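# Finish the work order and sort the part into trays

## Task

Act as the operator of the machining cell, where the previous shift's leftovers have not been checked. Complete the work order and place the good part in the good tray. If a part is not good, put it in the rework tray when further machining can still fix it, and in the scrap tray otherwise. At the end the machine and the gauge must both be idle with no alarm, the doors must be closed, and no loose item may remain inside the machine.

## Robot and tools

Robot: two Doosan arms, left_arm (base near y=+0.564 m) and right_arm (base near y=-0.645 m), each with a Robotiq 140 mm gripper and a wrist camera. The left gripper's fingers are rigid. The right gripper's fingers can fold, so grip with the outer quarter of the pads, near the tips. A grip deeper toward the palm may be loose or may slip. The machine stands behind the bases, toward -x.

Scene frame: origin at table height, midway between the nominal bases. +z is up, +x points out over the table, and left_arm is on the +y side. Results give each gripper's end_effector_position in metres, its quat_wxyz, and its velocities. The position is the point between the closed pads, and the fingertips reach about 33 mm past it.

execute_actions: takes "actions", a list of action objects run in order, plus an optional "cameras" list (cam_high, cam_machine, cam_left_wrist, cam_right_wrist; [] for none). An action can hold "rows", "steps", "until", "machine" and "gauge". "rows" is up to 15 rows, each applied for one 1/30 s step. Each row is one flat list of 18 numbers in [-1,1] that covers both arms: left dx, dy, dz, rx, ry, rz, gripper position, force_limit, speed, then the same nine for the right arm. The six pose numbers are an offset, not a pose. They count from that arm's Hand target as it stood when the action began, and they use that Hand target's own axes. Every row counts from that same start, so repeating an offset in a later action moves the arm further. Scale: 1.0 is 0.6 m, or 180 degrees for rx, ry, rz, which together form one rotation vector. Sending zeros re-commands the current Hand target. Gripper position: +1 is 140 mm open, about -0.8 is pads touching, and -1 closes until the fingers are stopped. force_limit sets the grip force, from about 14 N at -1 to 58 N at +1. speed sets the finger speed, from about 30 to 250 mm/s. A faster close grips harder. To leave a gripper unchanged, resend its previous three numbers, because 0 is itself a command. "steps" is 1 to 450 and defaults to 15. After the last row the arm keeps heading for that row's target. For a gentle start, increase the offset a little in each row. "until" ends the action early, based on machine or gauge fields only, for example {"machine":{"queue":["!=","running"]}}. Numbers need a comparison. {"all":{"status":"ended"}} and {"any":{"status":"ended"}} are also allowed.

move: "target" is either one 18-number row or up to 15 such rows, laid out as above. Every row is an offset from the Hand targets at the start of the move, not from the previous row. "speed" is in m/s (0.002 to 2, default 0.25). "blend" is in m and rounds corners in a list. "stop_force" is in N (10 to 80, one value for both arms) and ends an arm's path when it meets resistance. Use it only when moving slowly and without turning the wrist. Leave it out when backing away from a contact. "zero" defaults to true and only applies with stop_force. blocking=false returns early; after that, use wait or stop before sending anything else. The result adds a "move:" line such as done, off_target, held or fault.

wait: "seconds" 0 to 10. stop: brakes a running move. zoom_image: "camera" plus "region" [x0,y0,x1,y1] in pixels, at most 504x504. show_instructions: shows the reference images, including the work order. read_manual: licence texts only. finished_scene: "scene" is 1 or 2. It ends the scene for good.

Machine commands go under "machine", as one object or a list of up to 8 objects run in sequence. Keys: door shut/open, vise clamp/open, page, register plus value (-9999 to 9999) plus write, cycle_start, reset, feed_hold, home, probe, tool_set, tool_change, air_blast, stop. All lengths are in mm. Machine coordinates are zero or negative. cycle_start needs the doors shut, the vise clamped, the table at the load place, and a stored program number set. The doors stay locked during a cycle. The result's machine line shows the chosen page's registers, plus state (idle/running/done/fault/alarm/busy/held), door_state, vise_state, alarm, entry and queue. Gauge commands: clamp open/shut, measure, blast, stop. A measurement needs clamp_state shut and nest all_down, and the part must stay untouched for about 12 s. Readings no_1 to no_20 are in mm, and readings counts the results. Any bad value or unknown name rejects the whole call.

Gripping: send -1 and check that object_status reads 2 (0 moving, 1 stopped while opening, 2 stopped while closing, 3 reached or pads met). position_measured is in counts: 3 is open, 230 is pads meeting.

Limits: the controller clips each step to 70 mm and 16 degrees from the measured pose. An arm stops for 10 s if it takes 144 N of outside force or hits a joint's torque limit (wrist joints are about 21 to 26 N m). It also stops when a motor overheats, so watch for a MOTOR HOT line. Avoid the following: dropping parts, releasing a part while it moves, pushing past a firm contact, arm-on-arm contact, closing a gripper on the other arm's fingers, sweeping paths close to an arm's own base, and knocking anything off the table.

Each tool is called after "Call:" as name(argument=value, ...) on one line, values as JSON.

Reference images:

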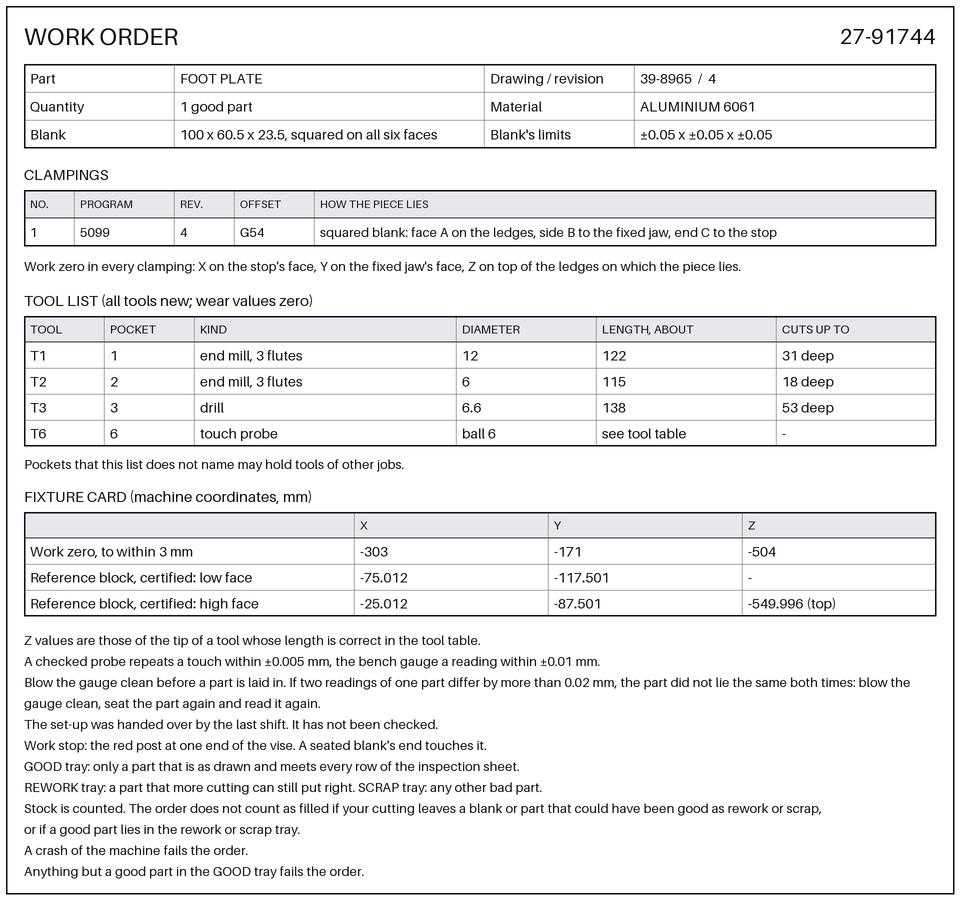

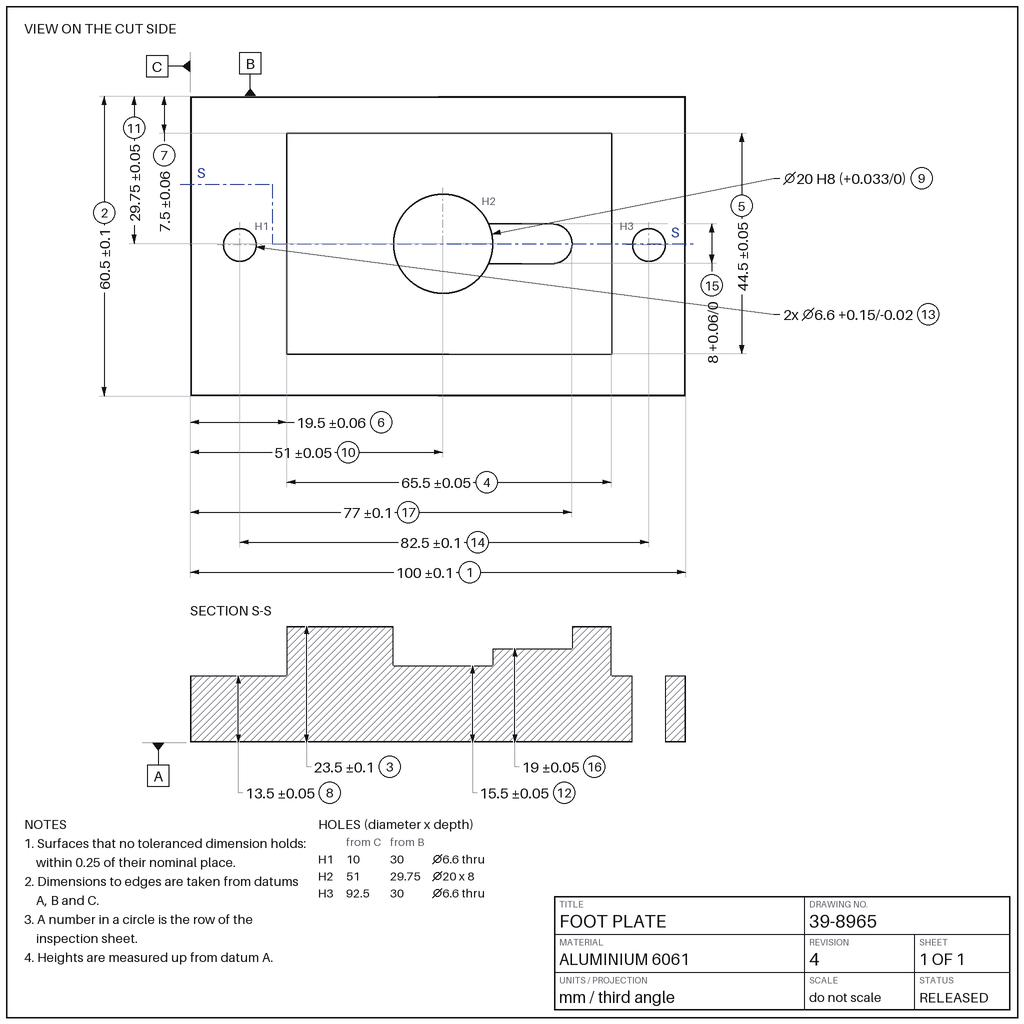

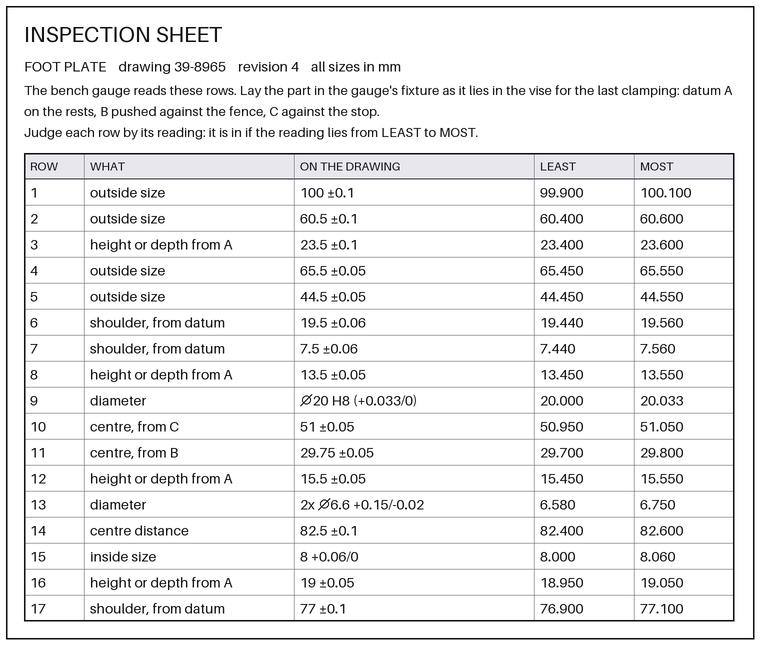

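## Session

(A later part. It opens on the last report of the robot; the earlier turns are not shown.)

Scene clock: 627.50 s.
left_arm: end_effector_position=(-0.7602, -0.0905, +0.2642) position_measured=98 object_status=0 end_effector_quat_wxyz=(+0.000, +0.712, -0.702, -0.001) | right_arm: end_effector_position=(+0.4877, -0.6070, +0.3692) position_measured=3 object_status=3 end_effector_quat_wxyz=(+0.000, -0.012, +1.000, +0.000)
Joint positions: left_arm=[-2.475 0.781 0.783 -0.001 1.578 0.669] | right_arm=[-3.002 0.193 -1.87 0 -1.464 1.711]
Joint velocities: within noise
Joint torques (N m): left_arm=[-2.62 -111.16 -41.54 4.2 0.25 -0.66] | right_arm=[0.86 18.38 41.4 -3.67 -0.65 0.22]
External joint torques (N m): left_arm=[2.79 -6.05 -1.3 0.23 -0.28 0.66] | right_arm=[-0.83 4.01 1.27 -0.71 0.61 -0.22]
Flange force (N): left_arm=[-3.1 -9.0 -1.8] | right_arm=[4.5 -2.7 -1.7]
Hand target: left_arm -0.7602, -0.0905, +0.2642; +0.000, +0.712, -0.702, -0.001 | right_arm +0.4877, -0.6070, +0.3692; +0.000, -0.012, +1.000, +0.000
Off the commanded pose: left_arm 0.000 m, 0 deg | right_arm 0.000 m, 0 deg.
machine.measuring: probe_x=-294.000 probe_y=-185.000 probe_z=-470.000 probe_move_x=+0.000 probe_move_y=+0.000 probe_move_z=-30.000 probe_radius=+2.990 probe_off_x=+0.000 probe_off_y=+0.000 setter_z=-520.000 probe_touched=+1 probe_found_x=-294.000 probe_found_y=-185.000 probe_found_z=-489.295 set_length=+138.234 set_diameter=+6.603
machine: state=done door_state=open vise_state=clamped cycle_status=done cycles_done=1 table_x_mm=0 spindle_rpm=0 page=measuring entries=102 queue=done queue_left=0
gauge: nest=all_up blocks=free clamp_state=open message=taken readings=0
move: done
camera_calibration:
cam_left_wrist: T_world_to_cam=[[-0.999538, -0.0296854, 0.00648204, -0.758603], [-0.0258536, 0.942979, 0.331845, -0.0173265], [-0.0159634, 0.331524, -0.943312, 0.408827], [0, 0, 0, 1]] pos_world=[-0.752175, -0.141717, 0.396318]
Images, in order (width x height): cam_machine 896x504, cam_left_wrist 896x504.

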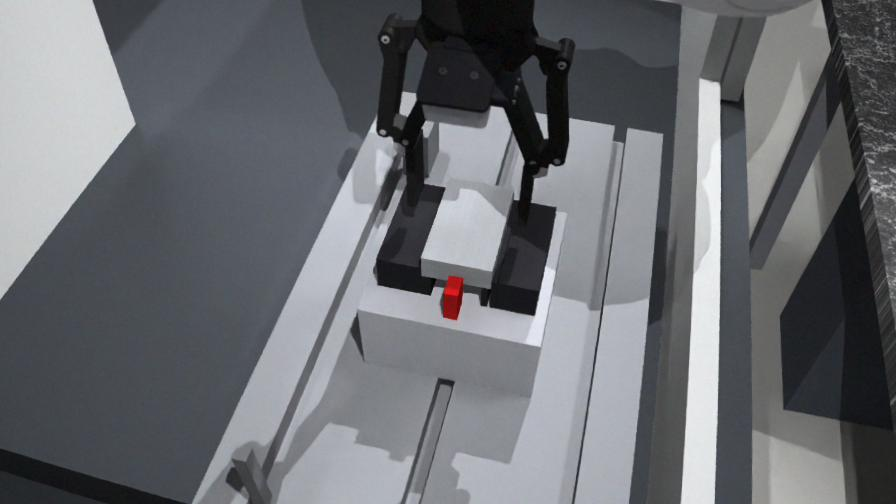

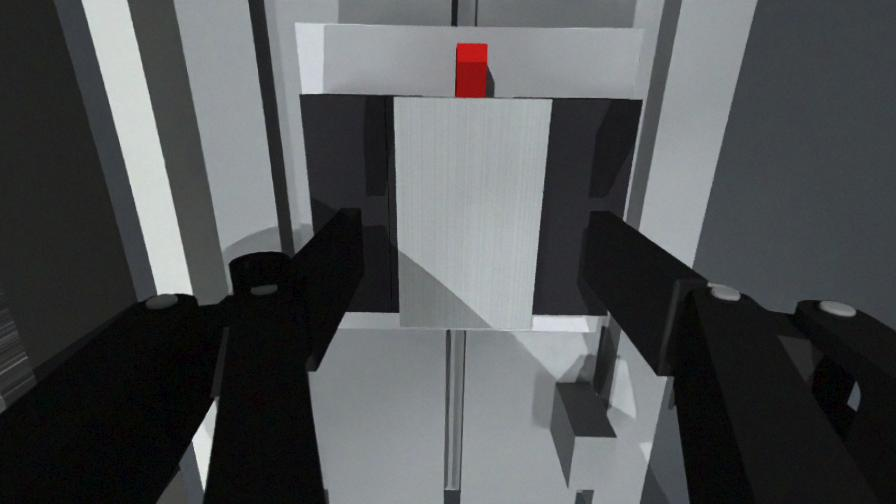

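Call:
move(target=[0,-0.0017,0.0383,0,0,0,0.25,-0.5,-0.5,0,0,0,0,0,0,1,1,1], speed=0.04, stop_force=15, cameras=["cam_machine","cam_left_wrist"])

Call:
zoom_image(camera="cam_machine", region=[360, 140, 580, 340])

Scene clock: 641.93 s.
left_arm: end_effector_position=(-0.7592, -0.0905, +0.2412) position_measured=98 object_status=3 end_effector_quat_wxyz=(+0.000, +0.712, -0.702, -0.001) | right_arm: end_effector_position=(+0.4877, -0.6070, +0.3692) position_measured=3 object_status=3 end_effector_quat_wxyz=(+0.000, -0.012, +1.000, +0.000)
Joint positions: left_arm=[-2.474 0.78 0.826 -0.001 1.536 0.67] | right_arm=[-3.002 0.193 -1.87 0 -1.464 1.711]
Joint velocities: within noise
Joint torques (N m): left_arm=[-1.71 -110.05 -41.57 4.14 0.3 -0.65] | right_arm=[0.98 18.42 41.46 -3.62 -0.64 0.18]
External joint torques (N m): left_arm=[2.16 -6.89 -1.15 0.29 -0.33 0.65] | right_arm=[-0.98 3.77 0.98 -0.75 0.59 -0.18]
Flange force (N): left_arm=[-5.0 -10.3 -1.8] | right_arm=[4.5 -2.9 -1.2]
Hand target: left_arm -0.7592, -0.0905, +0.2412; +0.000, +0.712, -0.702, -0.001 | right_arm +0.4877, -0.6070, +0.3692; +0.000, -0.012, +1.000, +0.000
Off the commanded pose: left_arm 0.000 m, 0 deg | right_arm 0.000 m, 0 deg.
machine.measuring: probe_x=-294.000 probe_y=-185.000 probe_z=-470.000 probe_move_x=+0.000 probe_move_y=+0.000 probe_move_z=-30.000 probe_radius=+2.990 probe_off_x=+0.000 probe_off_y=+0.000 setter_z=-520.000 probe_touched=+1 probe_found_x=-294.000 probe_found_y=-185.000 probe_found_z=-489.295 set_length=+138.234 set_diameter=+6.603
machine: state=done door_state=open vise_state=clamped cycle_status=done cycles_done=1 table_x_mm=0 spindle_rpm=0 page=measuring entries=102 queue=done queue_left=0
gauge: nest=all_up blocks=free clamp_state=open message=taken readings=0
move: done
camera_calibration:
cam_left_wrist: T_world_to_cam=[[-0.999538, -0.0296854, 0.00648204, -0.757454], [-0.0258536, 0.942979, 0.331845, -0.00966821], [-0.0159634, 0.331524, -0.943312, 0.387147], [0, 0, 0, 1]] pos_world=[-0.751175, -0.141717, 0.373318]
Images, in order (width x height): cam_machine 896x504, cam_left_wrist 896x504.

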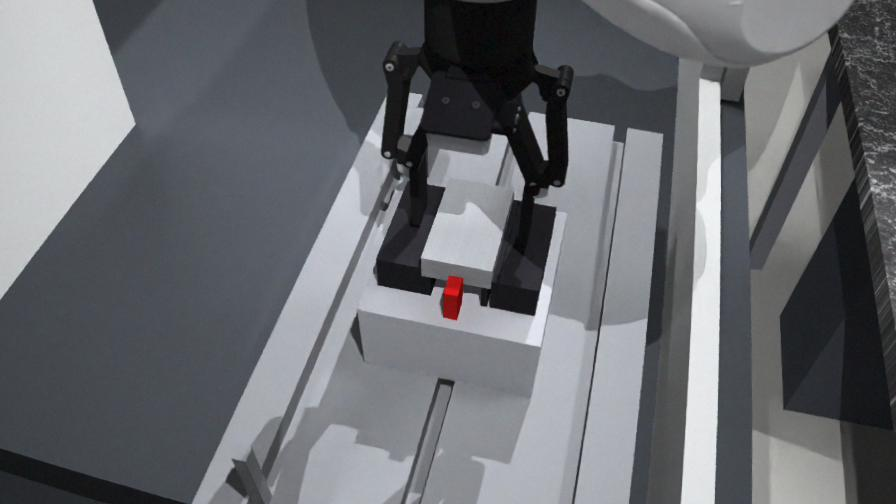

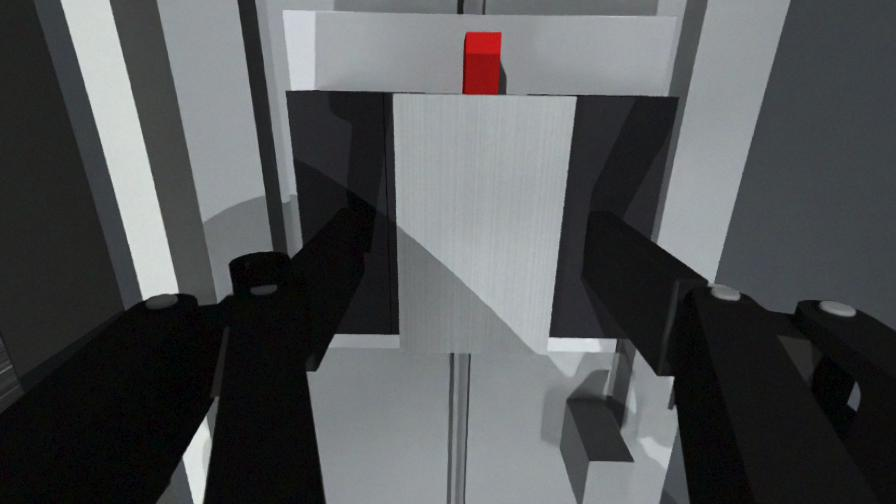

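Scaled by 2.291.

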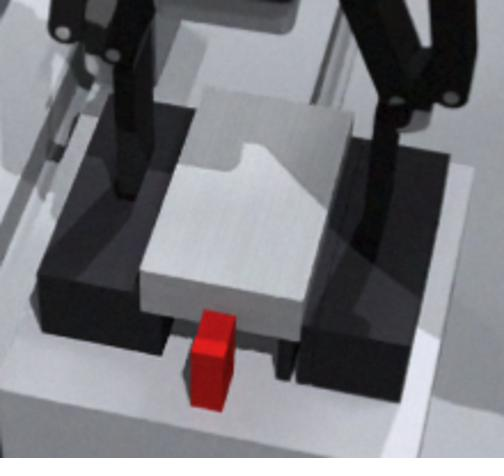

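Call:
execute_actions(actions=[{"machine":{"vise":"open"},"steps":60,"until":{"machine":{"vise_state":"open"}}},{"rows":[[0,0,0,0,0,0,-1,0,-1,0,0,0,0,0,0,1,1,1]],"steps":90}], cameras=["cam_machine","cam_left_wrist"])

Call:
zoom_image(camera="cam_machine", region=[360, 140, 580, 340])

Scene clock: 650.37 s.
left_arm: end_effector_position=(-0.7592, -0.0905, +0.2412) position_measured=141 object_status=2 end_effector_quat_wxyz=(+0.000, +0.712, -0.702, -0.001) | right_arm: end_effector_position=(+0.4877, -0.6070, +0.3692) position_measured=3 object_status=3 end_effector_quat_wxyz=(+0.000, -0.012, +1.000, +0.000)
Joint positions: left_arm=[-2.474 0.78 0.826 -0.001 1.536 0.67] | right_arm=[-3.002 0.193 -1.87 0 -1.464 1.711]
Joint velocities: within noise
Joint torques (N m): left_arm=[-0.3 -102.53 -37.36 4.63 0.1 -0.78] | right_arm=[0.96 18.31 41.51 -3.63 -0.67 0.17]
External joint torques (N m): left_arm=[1.32 -14.41 -5.35 -0.19 -0.14 0.78] | right_arm=[-0.99 3.9 1.09 -0.74 0.63 -0.17]
External joint torques at the end of the 1st action: left_arm=[1.61 -5.86 -0.98 0.25 -0.33 0.83] | right_arm=[-1.08 3.77 1.15 -0.74 0.55 -0.19]
Flange force (N): left_arm=[-5.5 -9.7 -9.7] | right_arm=[4.5 -2.9 -1.3]
Flange force at the end of the 1st action (N): left_arm=[-4.3 -8.8 -1.5] | right_arm=[4.2 -3.2 -1.6]
Hand target: left_arm -0.7592, -0.0905, +0.2412; +0.000, +0.712, -0.702, -0.001 | right_arm +0.4877, -0.6070, +0.3692; +0.000, -0.012, +1.000, +0.000
Off the commanded pose: left_arm 0.000 m, 0 deg | right_arm 0.000 m, 0 deg.
machine.measuring: probe_x=-294.000 probe_y=-185.000 probe_z=-470.000 probe_move_x=+0.000 probe_move_y=+0.000 probe_move_z=-30.000 probe_radius=+2.990 probe_off_x=+0.000 probe_off_y=+0.000 setter_z=-520.000 probe_touched=+1 probe_found_x=-294.000 probe_found_y=-185.000 probe_found_z=-489.295 set_length=+138.234 set_diameter=+6.603
machine: state=idle door_state=open vise_state=open cycle_status=done cycles_done=1 table_x_mm=0 spindle_rpm=0 page=measuring entries=102 queue=done queue_left=0
gauge: nest=all_up blocks=free clamp_state=open message=taken readings=0
camera_calibration:
cam_left_wrist: T_world_to_cam=[[-0.999538, -0.0296854, 0.00648204, -0.757455], [-0.0258536, 0.942979, 0.331845, -0.00970139], [-0.0159634, 0.331524, -0.943312, 0.387241], [0, 0, 0, 1]] pos_world=[-0.751175, -0.141717, 0.373418]
Images, in order (width x height): cam_machine 896x504, cam_left_wrist 896x504.

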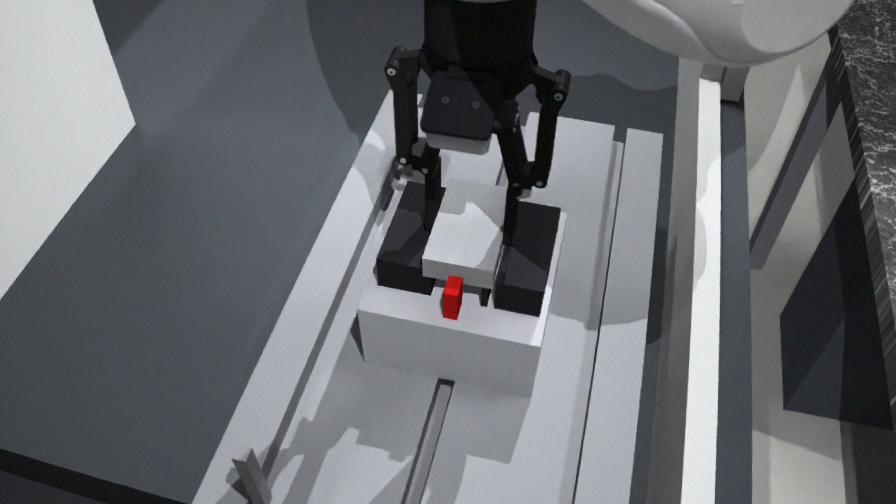

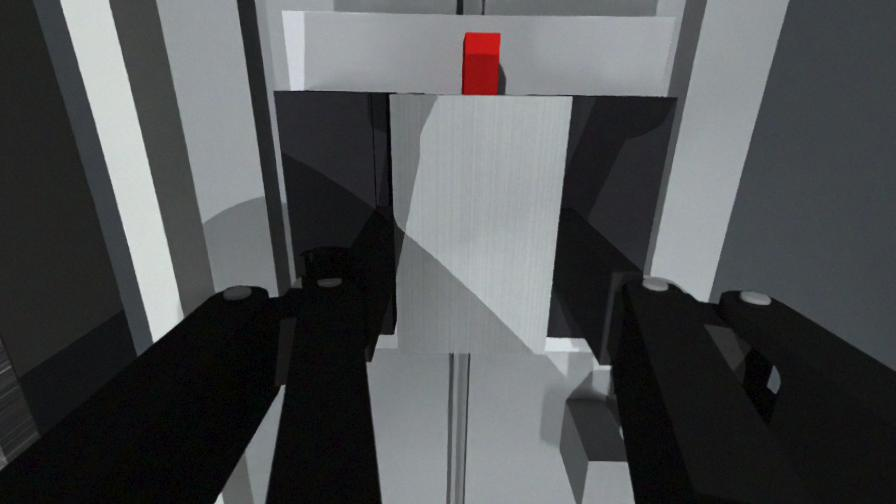

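Scaled by 2.291.

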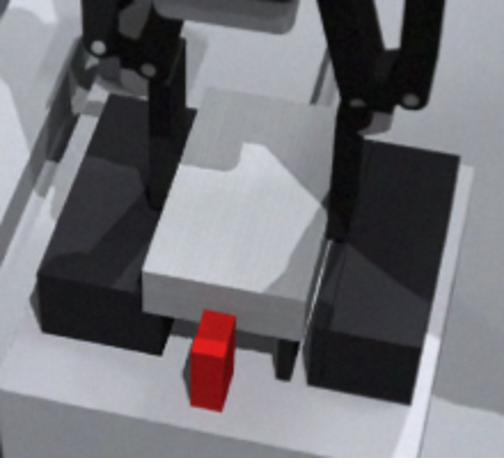

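Call:
move(target=[0,0,-0.15,0,0,0,-1,0,-1,0,0,0,0,0,0,1,1,1], speed=0.06, cameras=["cam_machine","cam_left_wrist"])

Scene clock: 657.90 s.
left_arm: end_effector_position=(-0.7591, -0.0906, +0.3311) position_measured=141 object_status=2 end_effector_quat_wxyz=(+0.000, +0.712, -0.702, -0.001) | right_arm: end_effector_position=(+0.4877, -0.6070, +0.3692) position_measured=3 object_status=3 end_effector_quat_wxyz=(+0.000, -0.012, +1.000, +0.000)
Joint positions: left_arm=[-2.474 0.791 0.645 -0.001 1.706 0.67] | right_arm=[-3.002 0.193 -1.87 0 -1.464 1.711]
Joint velocities: within noise
Joint torques (N m): left_arm=[-2.28 -114.9 -43.14 4.1 0.39 -0.69] | right_arm=[0.84 18.27 41.49 -3.63 -0.65 0.19]
External joint torques (N m): left_arm=[3.1 -2.58 0.76 0.31 -0.42 0.69] | right_arm=[-0.78 3.57 1.05 -0.74 0.61 -0.19]
Flange force (N): left_arm=[-4.4 -11.0 3.7] | right_arm=[4.1 -2.5 -1.3]
Hand target: left_arm -0.7592, -0.0906, +0.3312; +0.000, +0.712, -0.702, -0.001 | right_arm +0.4877, -0.6070, +0.3692; +0.000, -0.012, +1.000, +0.000
Off the commanded pose: left_arm 0.000 m, 0 deg | right_arm 0.000 m, 0 deg.
machine.measuring: probe_x=-294.000 probe_y=-185.000 probe_z=-470.000 probe_move_x=+0.000 probe_move_y=+0.000 probe_move_z=-30.000 probe_radius=+2.990 probe_off_x=+0.000 probe_off_y=+0.000 setter_z=-520.000 probe_touched=+1 probe_found_x=-294.000 probe_found_y=-185.000 probe_found_z=-489.295 set_length=+138.234 set_diameter=+6.603
machine: state=idle door_state=open vise_state=open cycle_status=done cycles_done=1 table_x_mm=0 spindle_rpm=0 page=measuring entries=102 queue=done queue_left=0
gauge: nest=all_up blocks=free clamp_state=open message=taken readings=0
move: done
camera_calibration:
cam_left_wrist: T_world_to_cam=[[-0.999538, -0.0296854, 0.00648204, -0.757938], [-0.0258536, 0.942979, 0.331845, -0.0395317], [-0.0159634, 0.331524, -0.943312, 0.472046], [0, 0, 0, 1]] pos_world=[-0.751075, -0.141717, 0.463318]
Images, in order (width x height): cam_machine 896x504, cam_left_wrist 896x504.

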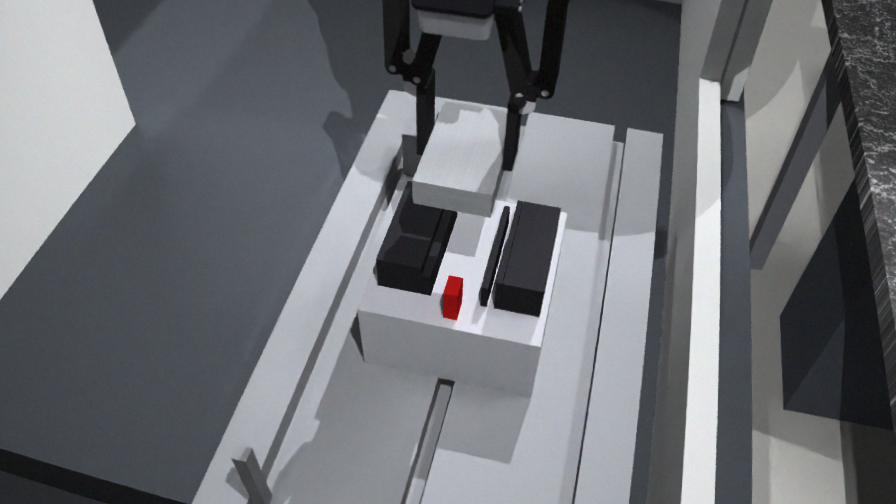

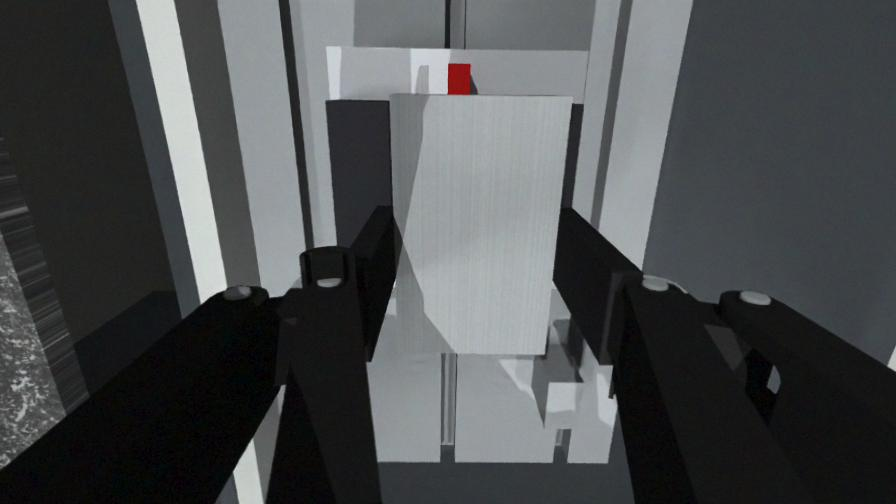

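Call:
move(target=[[-0.046,-0.349,-0.198,0,0,0,-1,0,-1,0,0,0,0,0,0,1,1,1],[-0.1207,-0.9835,-0.2817,0,0,0,-1,0,-1,0,0,0,0,0,0,1,1,1]], speed=0.25, blend=0.05, cameras=["cam_machine"])

Call:
zoom_image(camera="cam_machine", region=[360, 160, 620, 360])

Scene clock: 675.57 s.
left_arm: end_effector_position=(-0.1701, -0.0103, +0.4999) position_measured=141 object_status=2 end_effector_quat_wxyz=(+0.000, +0.712, -0.702, -0.001) | right_arm: end_effector_position=(+0.4877, -0.6070, +0.3692) position_measured=3 object_status=3 end_effector_quat_wxyz=(+0.000, -0.012, +1.000, +0.000)
Joint positions: left_arm=[-1.917 0.065 1.397 -0.001 1.681 1.227] | right_arm=[-3.002 0.193 -1.87 0 -1.464 1.711]
Joint velocities: within noise
Joint torques (N m): left_arm=[-1.17 -46.11 -43.76 4 0.19 -0.65] | right_arm=[1.05 18.26 41.47 -3.65 -0.64 0.21]
External joint torques (N m): left_arm=[1.31 -3.13 1.22 0.38 -0.25 0.65] | right_arm=[-1.03 3.82 0.97 -0.71 0.58 -0.2]
Flange force (N): left_arm=[-5.9 -5.1 3.4] | right_arm=[4.5 -3.1 -1.2]
Hand target: left_arm -0.1700, -0.0103, +0.4999; +0.000, +0.712, -0.702, -0.001 | right_arm +0.4877, -0.6070, +0.3692; +0.000, -0.012, +1.000, +0.000
Off the commanded pose: left_arm 0.000 m, 0 deg | right_arm 0.000 m, 0 deg.
machine.measuring: probe_x=-294.000 probe_y=-185.000 probe_z=-470.000 probe_move_x=+0.000 probe_move_y=+0.000 probe_move_z=-30.000 probe_radius=+2.990 probe_off_x=+0.000 probe_off_y=+0.000 setter_z=-520.000 probe_touched=+1 probe_found_x=-294.000 probe_found_y=-185.000 probe_found_z=-489.295 set_length=+138.234 set_diameter=+6.603
machine: state=idle door_state=open vise_state=open cycle_status=done cycles_done=1 table_x_mm=0 spindle_rpm=0 page=measuring entries=102 queue=done queue_left=0
gauge: nest=all_up blocks=free clamp_state=open message=taken readings=0
move: done
Images, in order (width x height): cam_machine 896x504.

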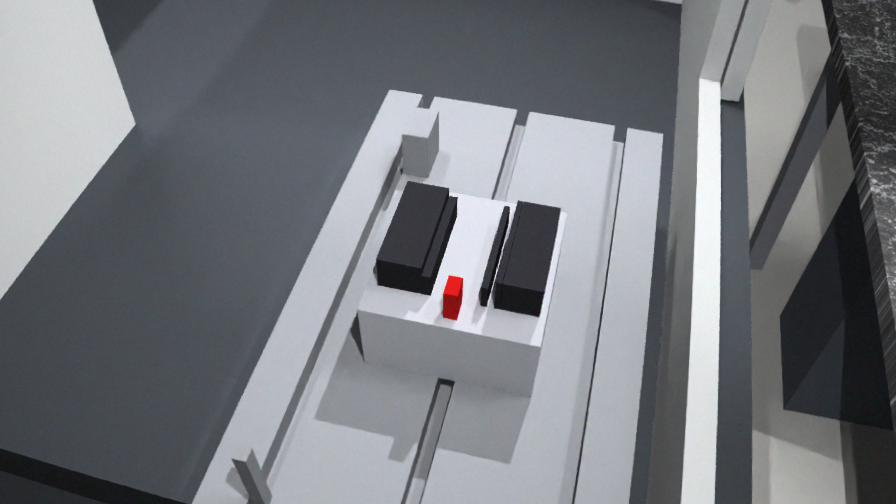

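Scaled by 1.938.

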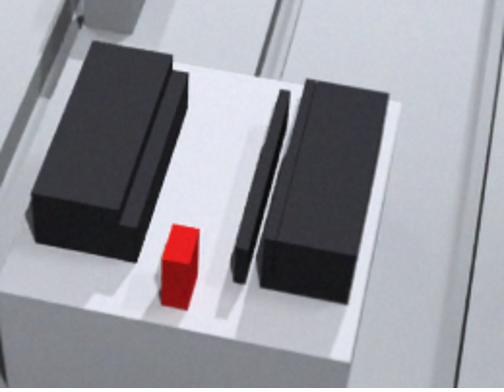

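Call:
move(target=[0,0,0,0,0,0,-1,0,-1,-0.1245,0.881,0.083,0,0,0,1,1,1], speed=0.25, cameras=["cam_right_wrist"])

Scene clock: 685.70 s.
left_arm: end_effector_position=(-0.1700, -0.0103, +0.4999) position_measured=141 object_status=2 end_effector_quat_wxyz=(+0.000, +0.712, -0.702, -0.001) | right_arm: end_effector_position=(+0.5492, -0.0768, +0.3195) position_measured=3 object_status=3 end_effector_quat_wxyz=(+0.000, -0.012, +1.000, +0.000)
Joint positions: left_arm=[-1.917 0.065 1.397 -0.001 1.681 1.227] | right_arm=[-2.271 -0.333 -1.393 0 -1.415 2.442]
Joint velocities: within noise
Joint torques (N m): left_arm=[-1.93 -46.12 -43.38 4.15 0.21 -0.7] | right_arm=[1.34 73.04 41.45 -3.59 -0.71 0.25]
External joint torques (N m): left_arm=[2.02 -3.2 0.91 0.23 -0.26 0.7] | right_arm=[-1.44 3.16 0.67 -0.71 0.68 -0.25]
Flange force (N): left_arm=[-5.0 -6.2 2.9] | right_arm=[1.0 -4.4 -0.6]
Hand target: left_arm -0.1700, -0.0103, +0.4999; +0.000, +0.712, -0.702, -0.001 | right_arm +0.5492, -0.0767, +0.3195; +0.000, -0.012, +1.000, +0.000
Off the commanded pose: left_arm 0.000 m, 0 deg | right_arm 0.000 m, 0 deg.
machine.measuring: probe_x=-294.000 probe_y=-185.000 probe_z=-470.000 probe_move_x=+0.000 probe_move_y=+0.000 probe_move_z=-30.000 probe_radius=+2.990 probe_off_x=+0.000 probe_off_y=+0.000 setter_z=-520.000 probe_touched=+1 probe_found_x=-294.000 probe_found_y=-185.000 probe_found_z=-489.295 set_length=+138.234 set_diameter=+6.603
machine: state=idle door_state=open vise_state=open cycle_status=done cycles_done=1 table_x_mm=0 spindle_rpm=0 page=measuring entries=102 queue=done queue_left=0
gauge: nest=all_up blocks=free clamp_state=open message=taken readings=0
move: done
camera_calibration:
cam_right_wrist: T_world_to_cam=[[-0.0118079, 0.999772, 0.0177668, 0.0868378], [0.93641, 0.00482429, 0.350874, -0.624344], [0.350708, 0.0207801, -0.936254, 0.249902], [0, 0, 0, 1]] pos_world=[0.498025, -0.088999, 0.451495]
Images, in order (width x height): cam_right_wrist 896x504.

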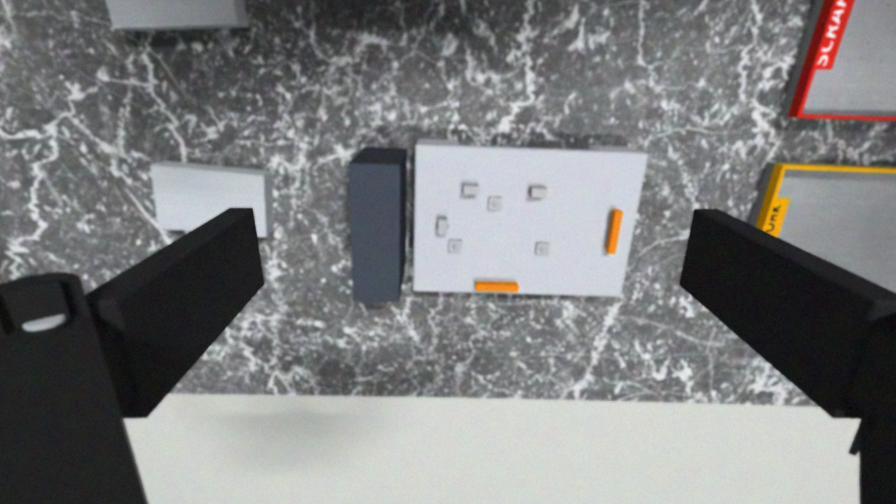

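Call:
zoom_image(camera="cam_right_wrist", region=[340, 130, 660, 310])

Scaled by 1.575.

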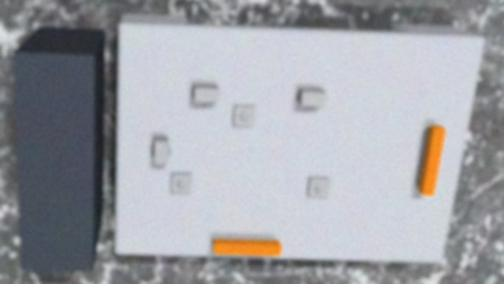

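Call:
move(target=[-0.007,-0.7,0.05,0,0,0,-1,0,-1,0.1245,-0.881,-0.083,0,0,0,1,1,1], speed=0.25, cameras=[])

Call:
move(target=[0.065,-0.63,0.35,0,0,0,-1,0,-1,0,0,0,0,0,0,1,1,1], speed=0.2, cameras=["cam_high","cam_left_wrist"])

Call:
zoom_image(camera="cam_left_wrist", region=[260, 0, 720, 260])

Scene clock: 716.37 s.
left_arm: end_effector_position=(+0.2499, -0.0004, +0.4697) position_measured=141 object_status=2 end_effector_quat_wxyz=(+0.000, +0.712, -0.702, +0.000) | right_arm: end_effector_position=(+0.4877, -0.6070, +0.3692) position_measured=3 object_status=3 end_effector_quat_wxyz=(+0.000, -0.012, +1.000, +0.000)
Joint positions: left_arm=[-1.212 0.101 1.411 0 1.63 1.933] | right_arm=[-3.002 0.193 -1.87 0 -1.464 1.711]
Joint velocities: within noise
Joint torques (N m): left_arm=[-2.06 -50.17 -43.72 4.08 0.23 -0.76] | right_arm=[-0.29 18.45 41.55 -3.95 -0.54 0.2]
External joint torques (N m): left_arm=[2.23 -3.02 1.04 0.29 -0.29 0.76] | right_arm=[0.39 3.28 0.79 -0.4 0.48 -0.2]
Flange force (N): left_arm=[-8.0 -1.7 2.8] | right_arm=[4.4 0.2 -1.0]
Hand target: left_arm +0.2499, -0.0004, +0.4696; +0.000, +0.712, -0.702, -0.001 | right_arm +0.4877, -0.6070, +0.3692; +0.000, -0.012, +1.000, +0.000
Off the commanded pose: left_arm 0.000 m, 0 deg | right_arm 0.000 m, 0 deg.
machine.measuring: probe_x=-294.000 probe_y=-185.000 probe_z=-470.000 probe_move_x=+0.000 probe_move_y=+0.000 probe_move_z=-30.000 probe_radius=+2.990 probe_off_x=+0.000 probe_off_y=+0.000 setter_z=-520.000 probe_touched=+1 probe_found_x=-294.000 probe_found_y=-185.000 probe_found_z=-489.295 set_length=+138.234 set_diameter=+6.603
machine: state=idle door_state=open vise_state=open cycle_status=done cycles_done=1 table_x_mm=0 spindle_rpm=0 page=measuring entries=102 queue=done queue_left=0
gauge: nest=all_up blocks=free clamp_state=open message=taken readings=0
move: done
No camera images: "cameras" was empty.

Scene clock: 719.00 s.
left_arm: end_effector_position=(+0.6283, -0.0340, +0.2595) position_measured=141 object_status=2 end_effector_quat_wxyz=(+0.000, +0.712, -0.702, +0.000) | right_arm: end_effector_position=(+0.4877, -0.6070, +0.3692) position_measured=3 object_status=3 end_effector_quat_wxyz=(+0.000, -0.012, +1.000, +0.000)
Joint positions: left_arm=[-0.809 0.547 1.186 0 1.41 2.335] | right_arm=[-3.002 0.193 -1.87 0 -1.464 1.711]
Joint velocities: within noise
Joint torques (N m): left_arm=[-2.5 -94.33 -43.13 4.02 0.25 -0.61] | right_arm=[1.07 18.57 41.32 -3.63 -0.58 0.16]
External joint torques (N m): left_arm=[3.28 -2.56 1.02 0.3 -0.29 0.61] | right_arm=[-0.99 3.49 1.34 -0.75 0.54 -0.16]
Flange force (N): left_arm=[-8.3 2.2 1.2] | right_arm=[3.5 -2.8 -1.9]
Hand target: left_arm +0.6283, -0.0341, +0.2594; +0.000, +0.712, -0.702, -0.001 | right_arm +0.4877, -0.6070, +0.3692; +0.000, -0.012, +1.000, +0.000
Off the commanded pose: left_arm 0.000 m, 0 deg | right_arm 0.000 m, 0 deg.
machine.measuring: probe_x=-294.000 probe_y=-185.000 probe_z=-470.000 probe_move_x=+0.000 probe_move_y=+0.000 probe_move_z=-30.000 probe_radius=+2.990 probe_off_x=+0.000 probe_off_y=+0.000 setter_z=-520.000 probe_touched=+1 probe_found_x=-294.000 probe_found_y=-185.000 probe_found_z=-489.295 set_length=+138.234 set_diameter=+6.603
machine: state=idle door_state=open vise_state=open cycle_status=done cycles_done=1 table_x_mm=0 spindle_rpm=0 page=measuring entries=102 queue=done queue_left=0
gauge: nest=all_up blocks=free clamp_state=open message=taken readings=0
move: done
camera_calibration:
cam_left_wrist: T_world_to_cam=[[-0.999543, -0.0295842, 0.00619978, 0.630986], [-0.0258519, 0.942982, 0.331838, -0.0331481], [-0.0156634, 0.331526, -0.943316, 0.407636], [0, 0, 0, 1]] pos_world=[0.636226, -0.0852167, 0.391617]
Images, in order (width x height): cam_high 896x504, cam_left_wrist 896x504.

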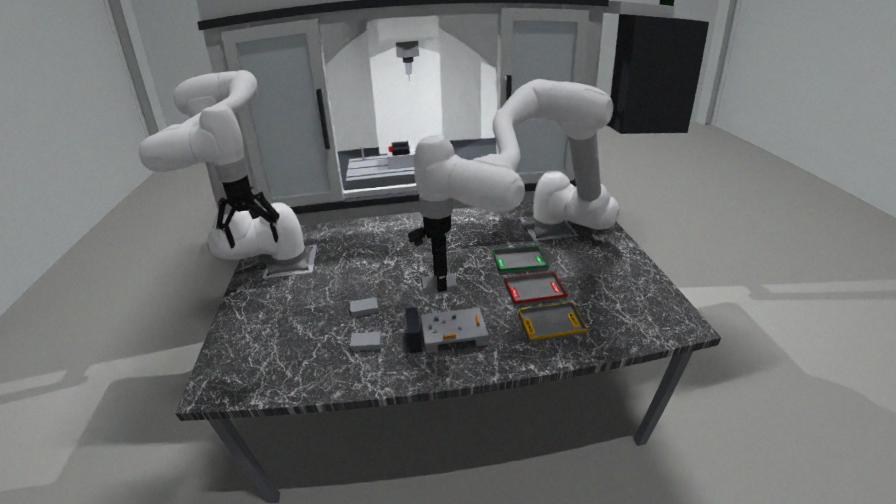

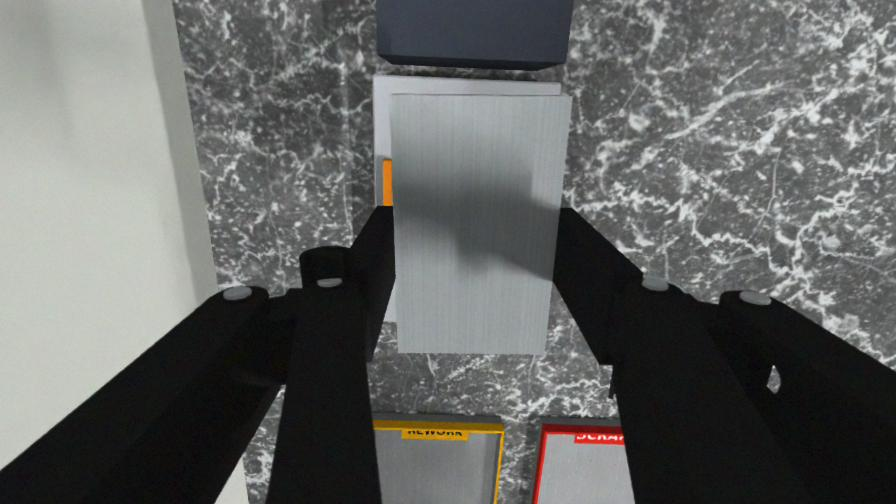

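Scaled by 1.096.

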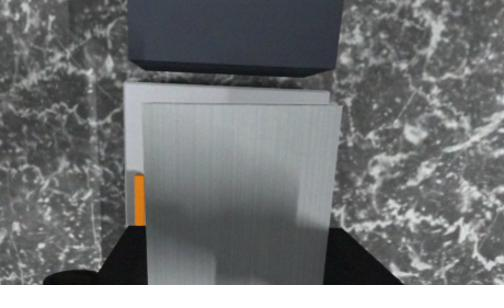

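Call:
move(target=[-0.0333,-0.0045,0.1325,0,0,0.01,-1,0,-1,0,0,0,0,0,0,1,1,1], speed=0.12, cameras=["cam_high","cam_left_wrist"])

Call:
zoom_image(camera="cam_left_wrist", region=[260, 0, 720, 260])

Call:
zoom_image(camera="cam_high", region=[380, 250, 520, 370])

Scene clock: 739.77 s.
left_arm: end_effector_position=(+0.6306, -0.0140, +0.1800) position_measured=141 object_status=2 end_effector_quat_wxyz=(+0.000, +0.701, -0.713, +0.000) | right_arm: end_effector_position=(+0.4877, -0.6070, +0.3692) position_measured=3 object_status=3 end_effector_quat_wxyz=(+0.000, -0.012, +1.000, +0.000)
Joint positions: left_arm=[-0.791 0.558 1.314 0 1.271 2.385] | right_arm=[-3.002 0.193 -1.87 0 -1.464 1.711]
Joint velocities: within noise
Joint torques (N m): left_arm=[-2.07 -93.07 -41.56 3.93 0.54 -0.8] | right_arm=[1.26 18.44 41.39 -3.67 -0.61 0.21]
External joint torques (N m): left_arm=[2.22 -3.37 0.8 0.22 -0.57 0.8] | right_arm=[-1.19 3.56 1.23 -0.71 0.57 -0.21]
Flange force (N): left_arm=[-7.8 3.6 0.1] | right_arm=[3.7 -3.4 -1.6]
Hand target: left_arm +0.6306, -0.0140, +0.1799; +0.000, +0.701, -0.713, -0.001 | right_arm +0.4877, -0.6070, +0.3692; +0.000, -0.012, +1.000, +0.000
Off the commanded pose: left_arm 0.000 m, 0 deg | right_arm 0.000 m, 0 deg.
machine.measuring: probe_x=-294.000 probe_y=-185.000 probe_z=-470.000 probe_move_x=+0.000 probe_move_y=+0.000 probe_move_z=-30.000 probe_radius=+2.990 probe_off_x=+0.000 probe_off_y=+0.000 setter_z=-520.000 probe_touched=+1 probe_found_x=-294.000 probe_found_y=-185.000 probe_found_z=-489.295 set_length=+138.234 set_diameter=+6.603
machine: state=idle door_state=open vise_state=open cycle_status=done cycles_done=1 table_x_mm=0 spindle_rpm=0 page=measuring entries=102 queue=done queue_left=0
gauge: nest=all_up blocks=free clamp_state=open message=taken readings=0
move: done
camera_calibration:
cam_left_wrist: T_world_to_cam=[[-0.999977, 0.00175407, 0.00649223, 0.635154], [0.00380869, 0.943354, 0.331765, -0.0442549], [-0.00554253, 0.331782, -0.94334, 0.319672], [0, 0, 0, 1]] pos_world=[0.63708, -0.0654275, 0.312118]
Images, in order (width x height): cam_high 896x504, cam_left_wrist 896x504.

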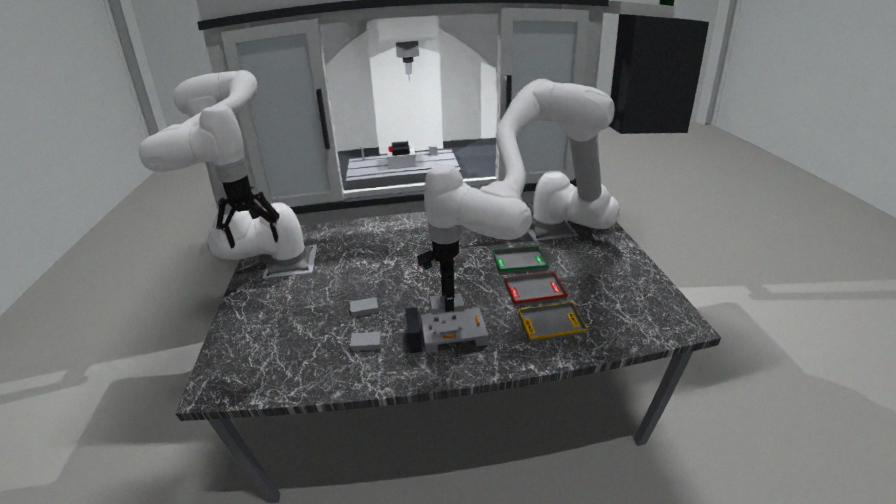

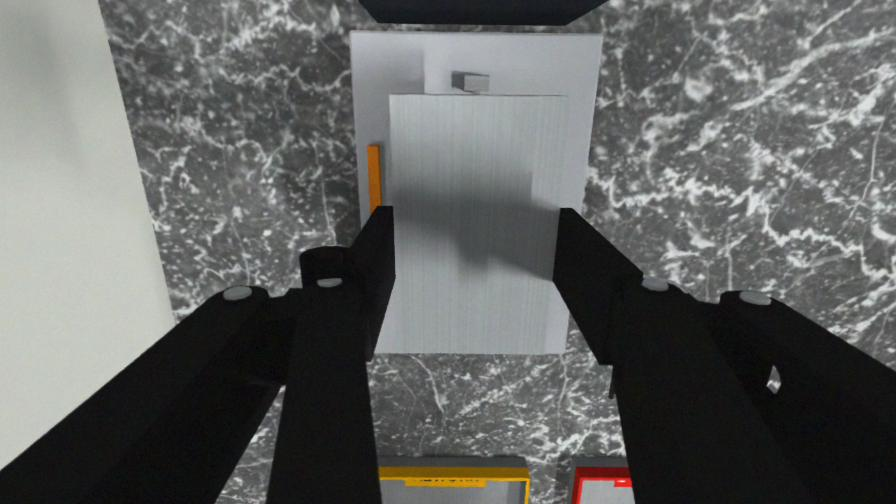

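Scaled by 1.096.

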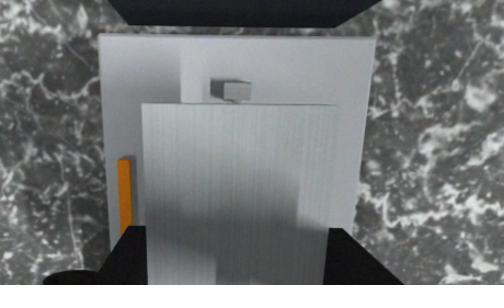

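Scaled by 3.600.

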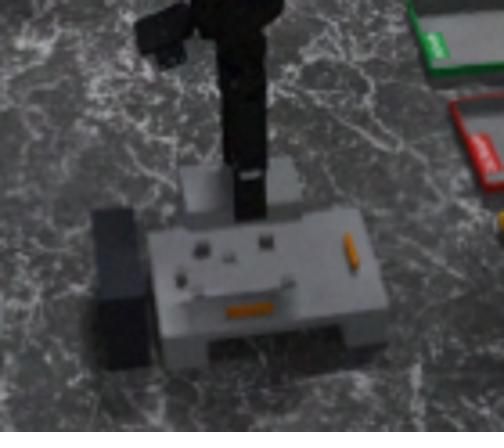

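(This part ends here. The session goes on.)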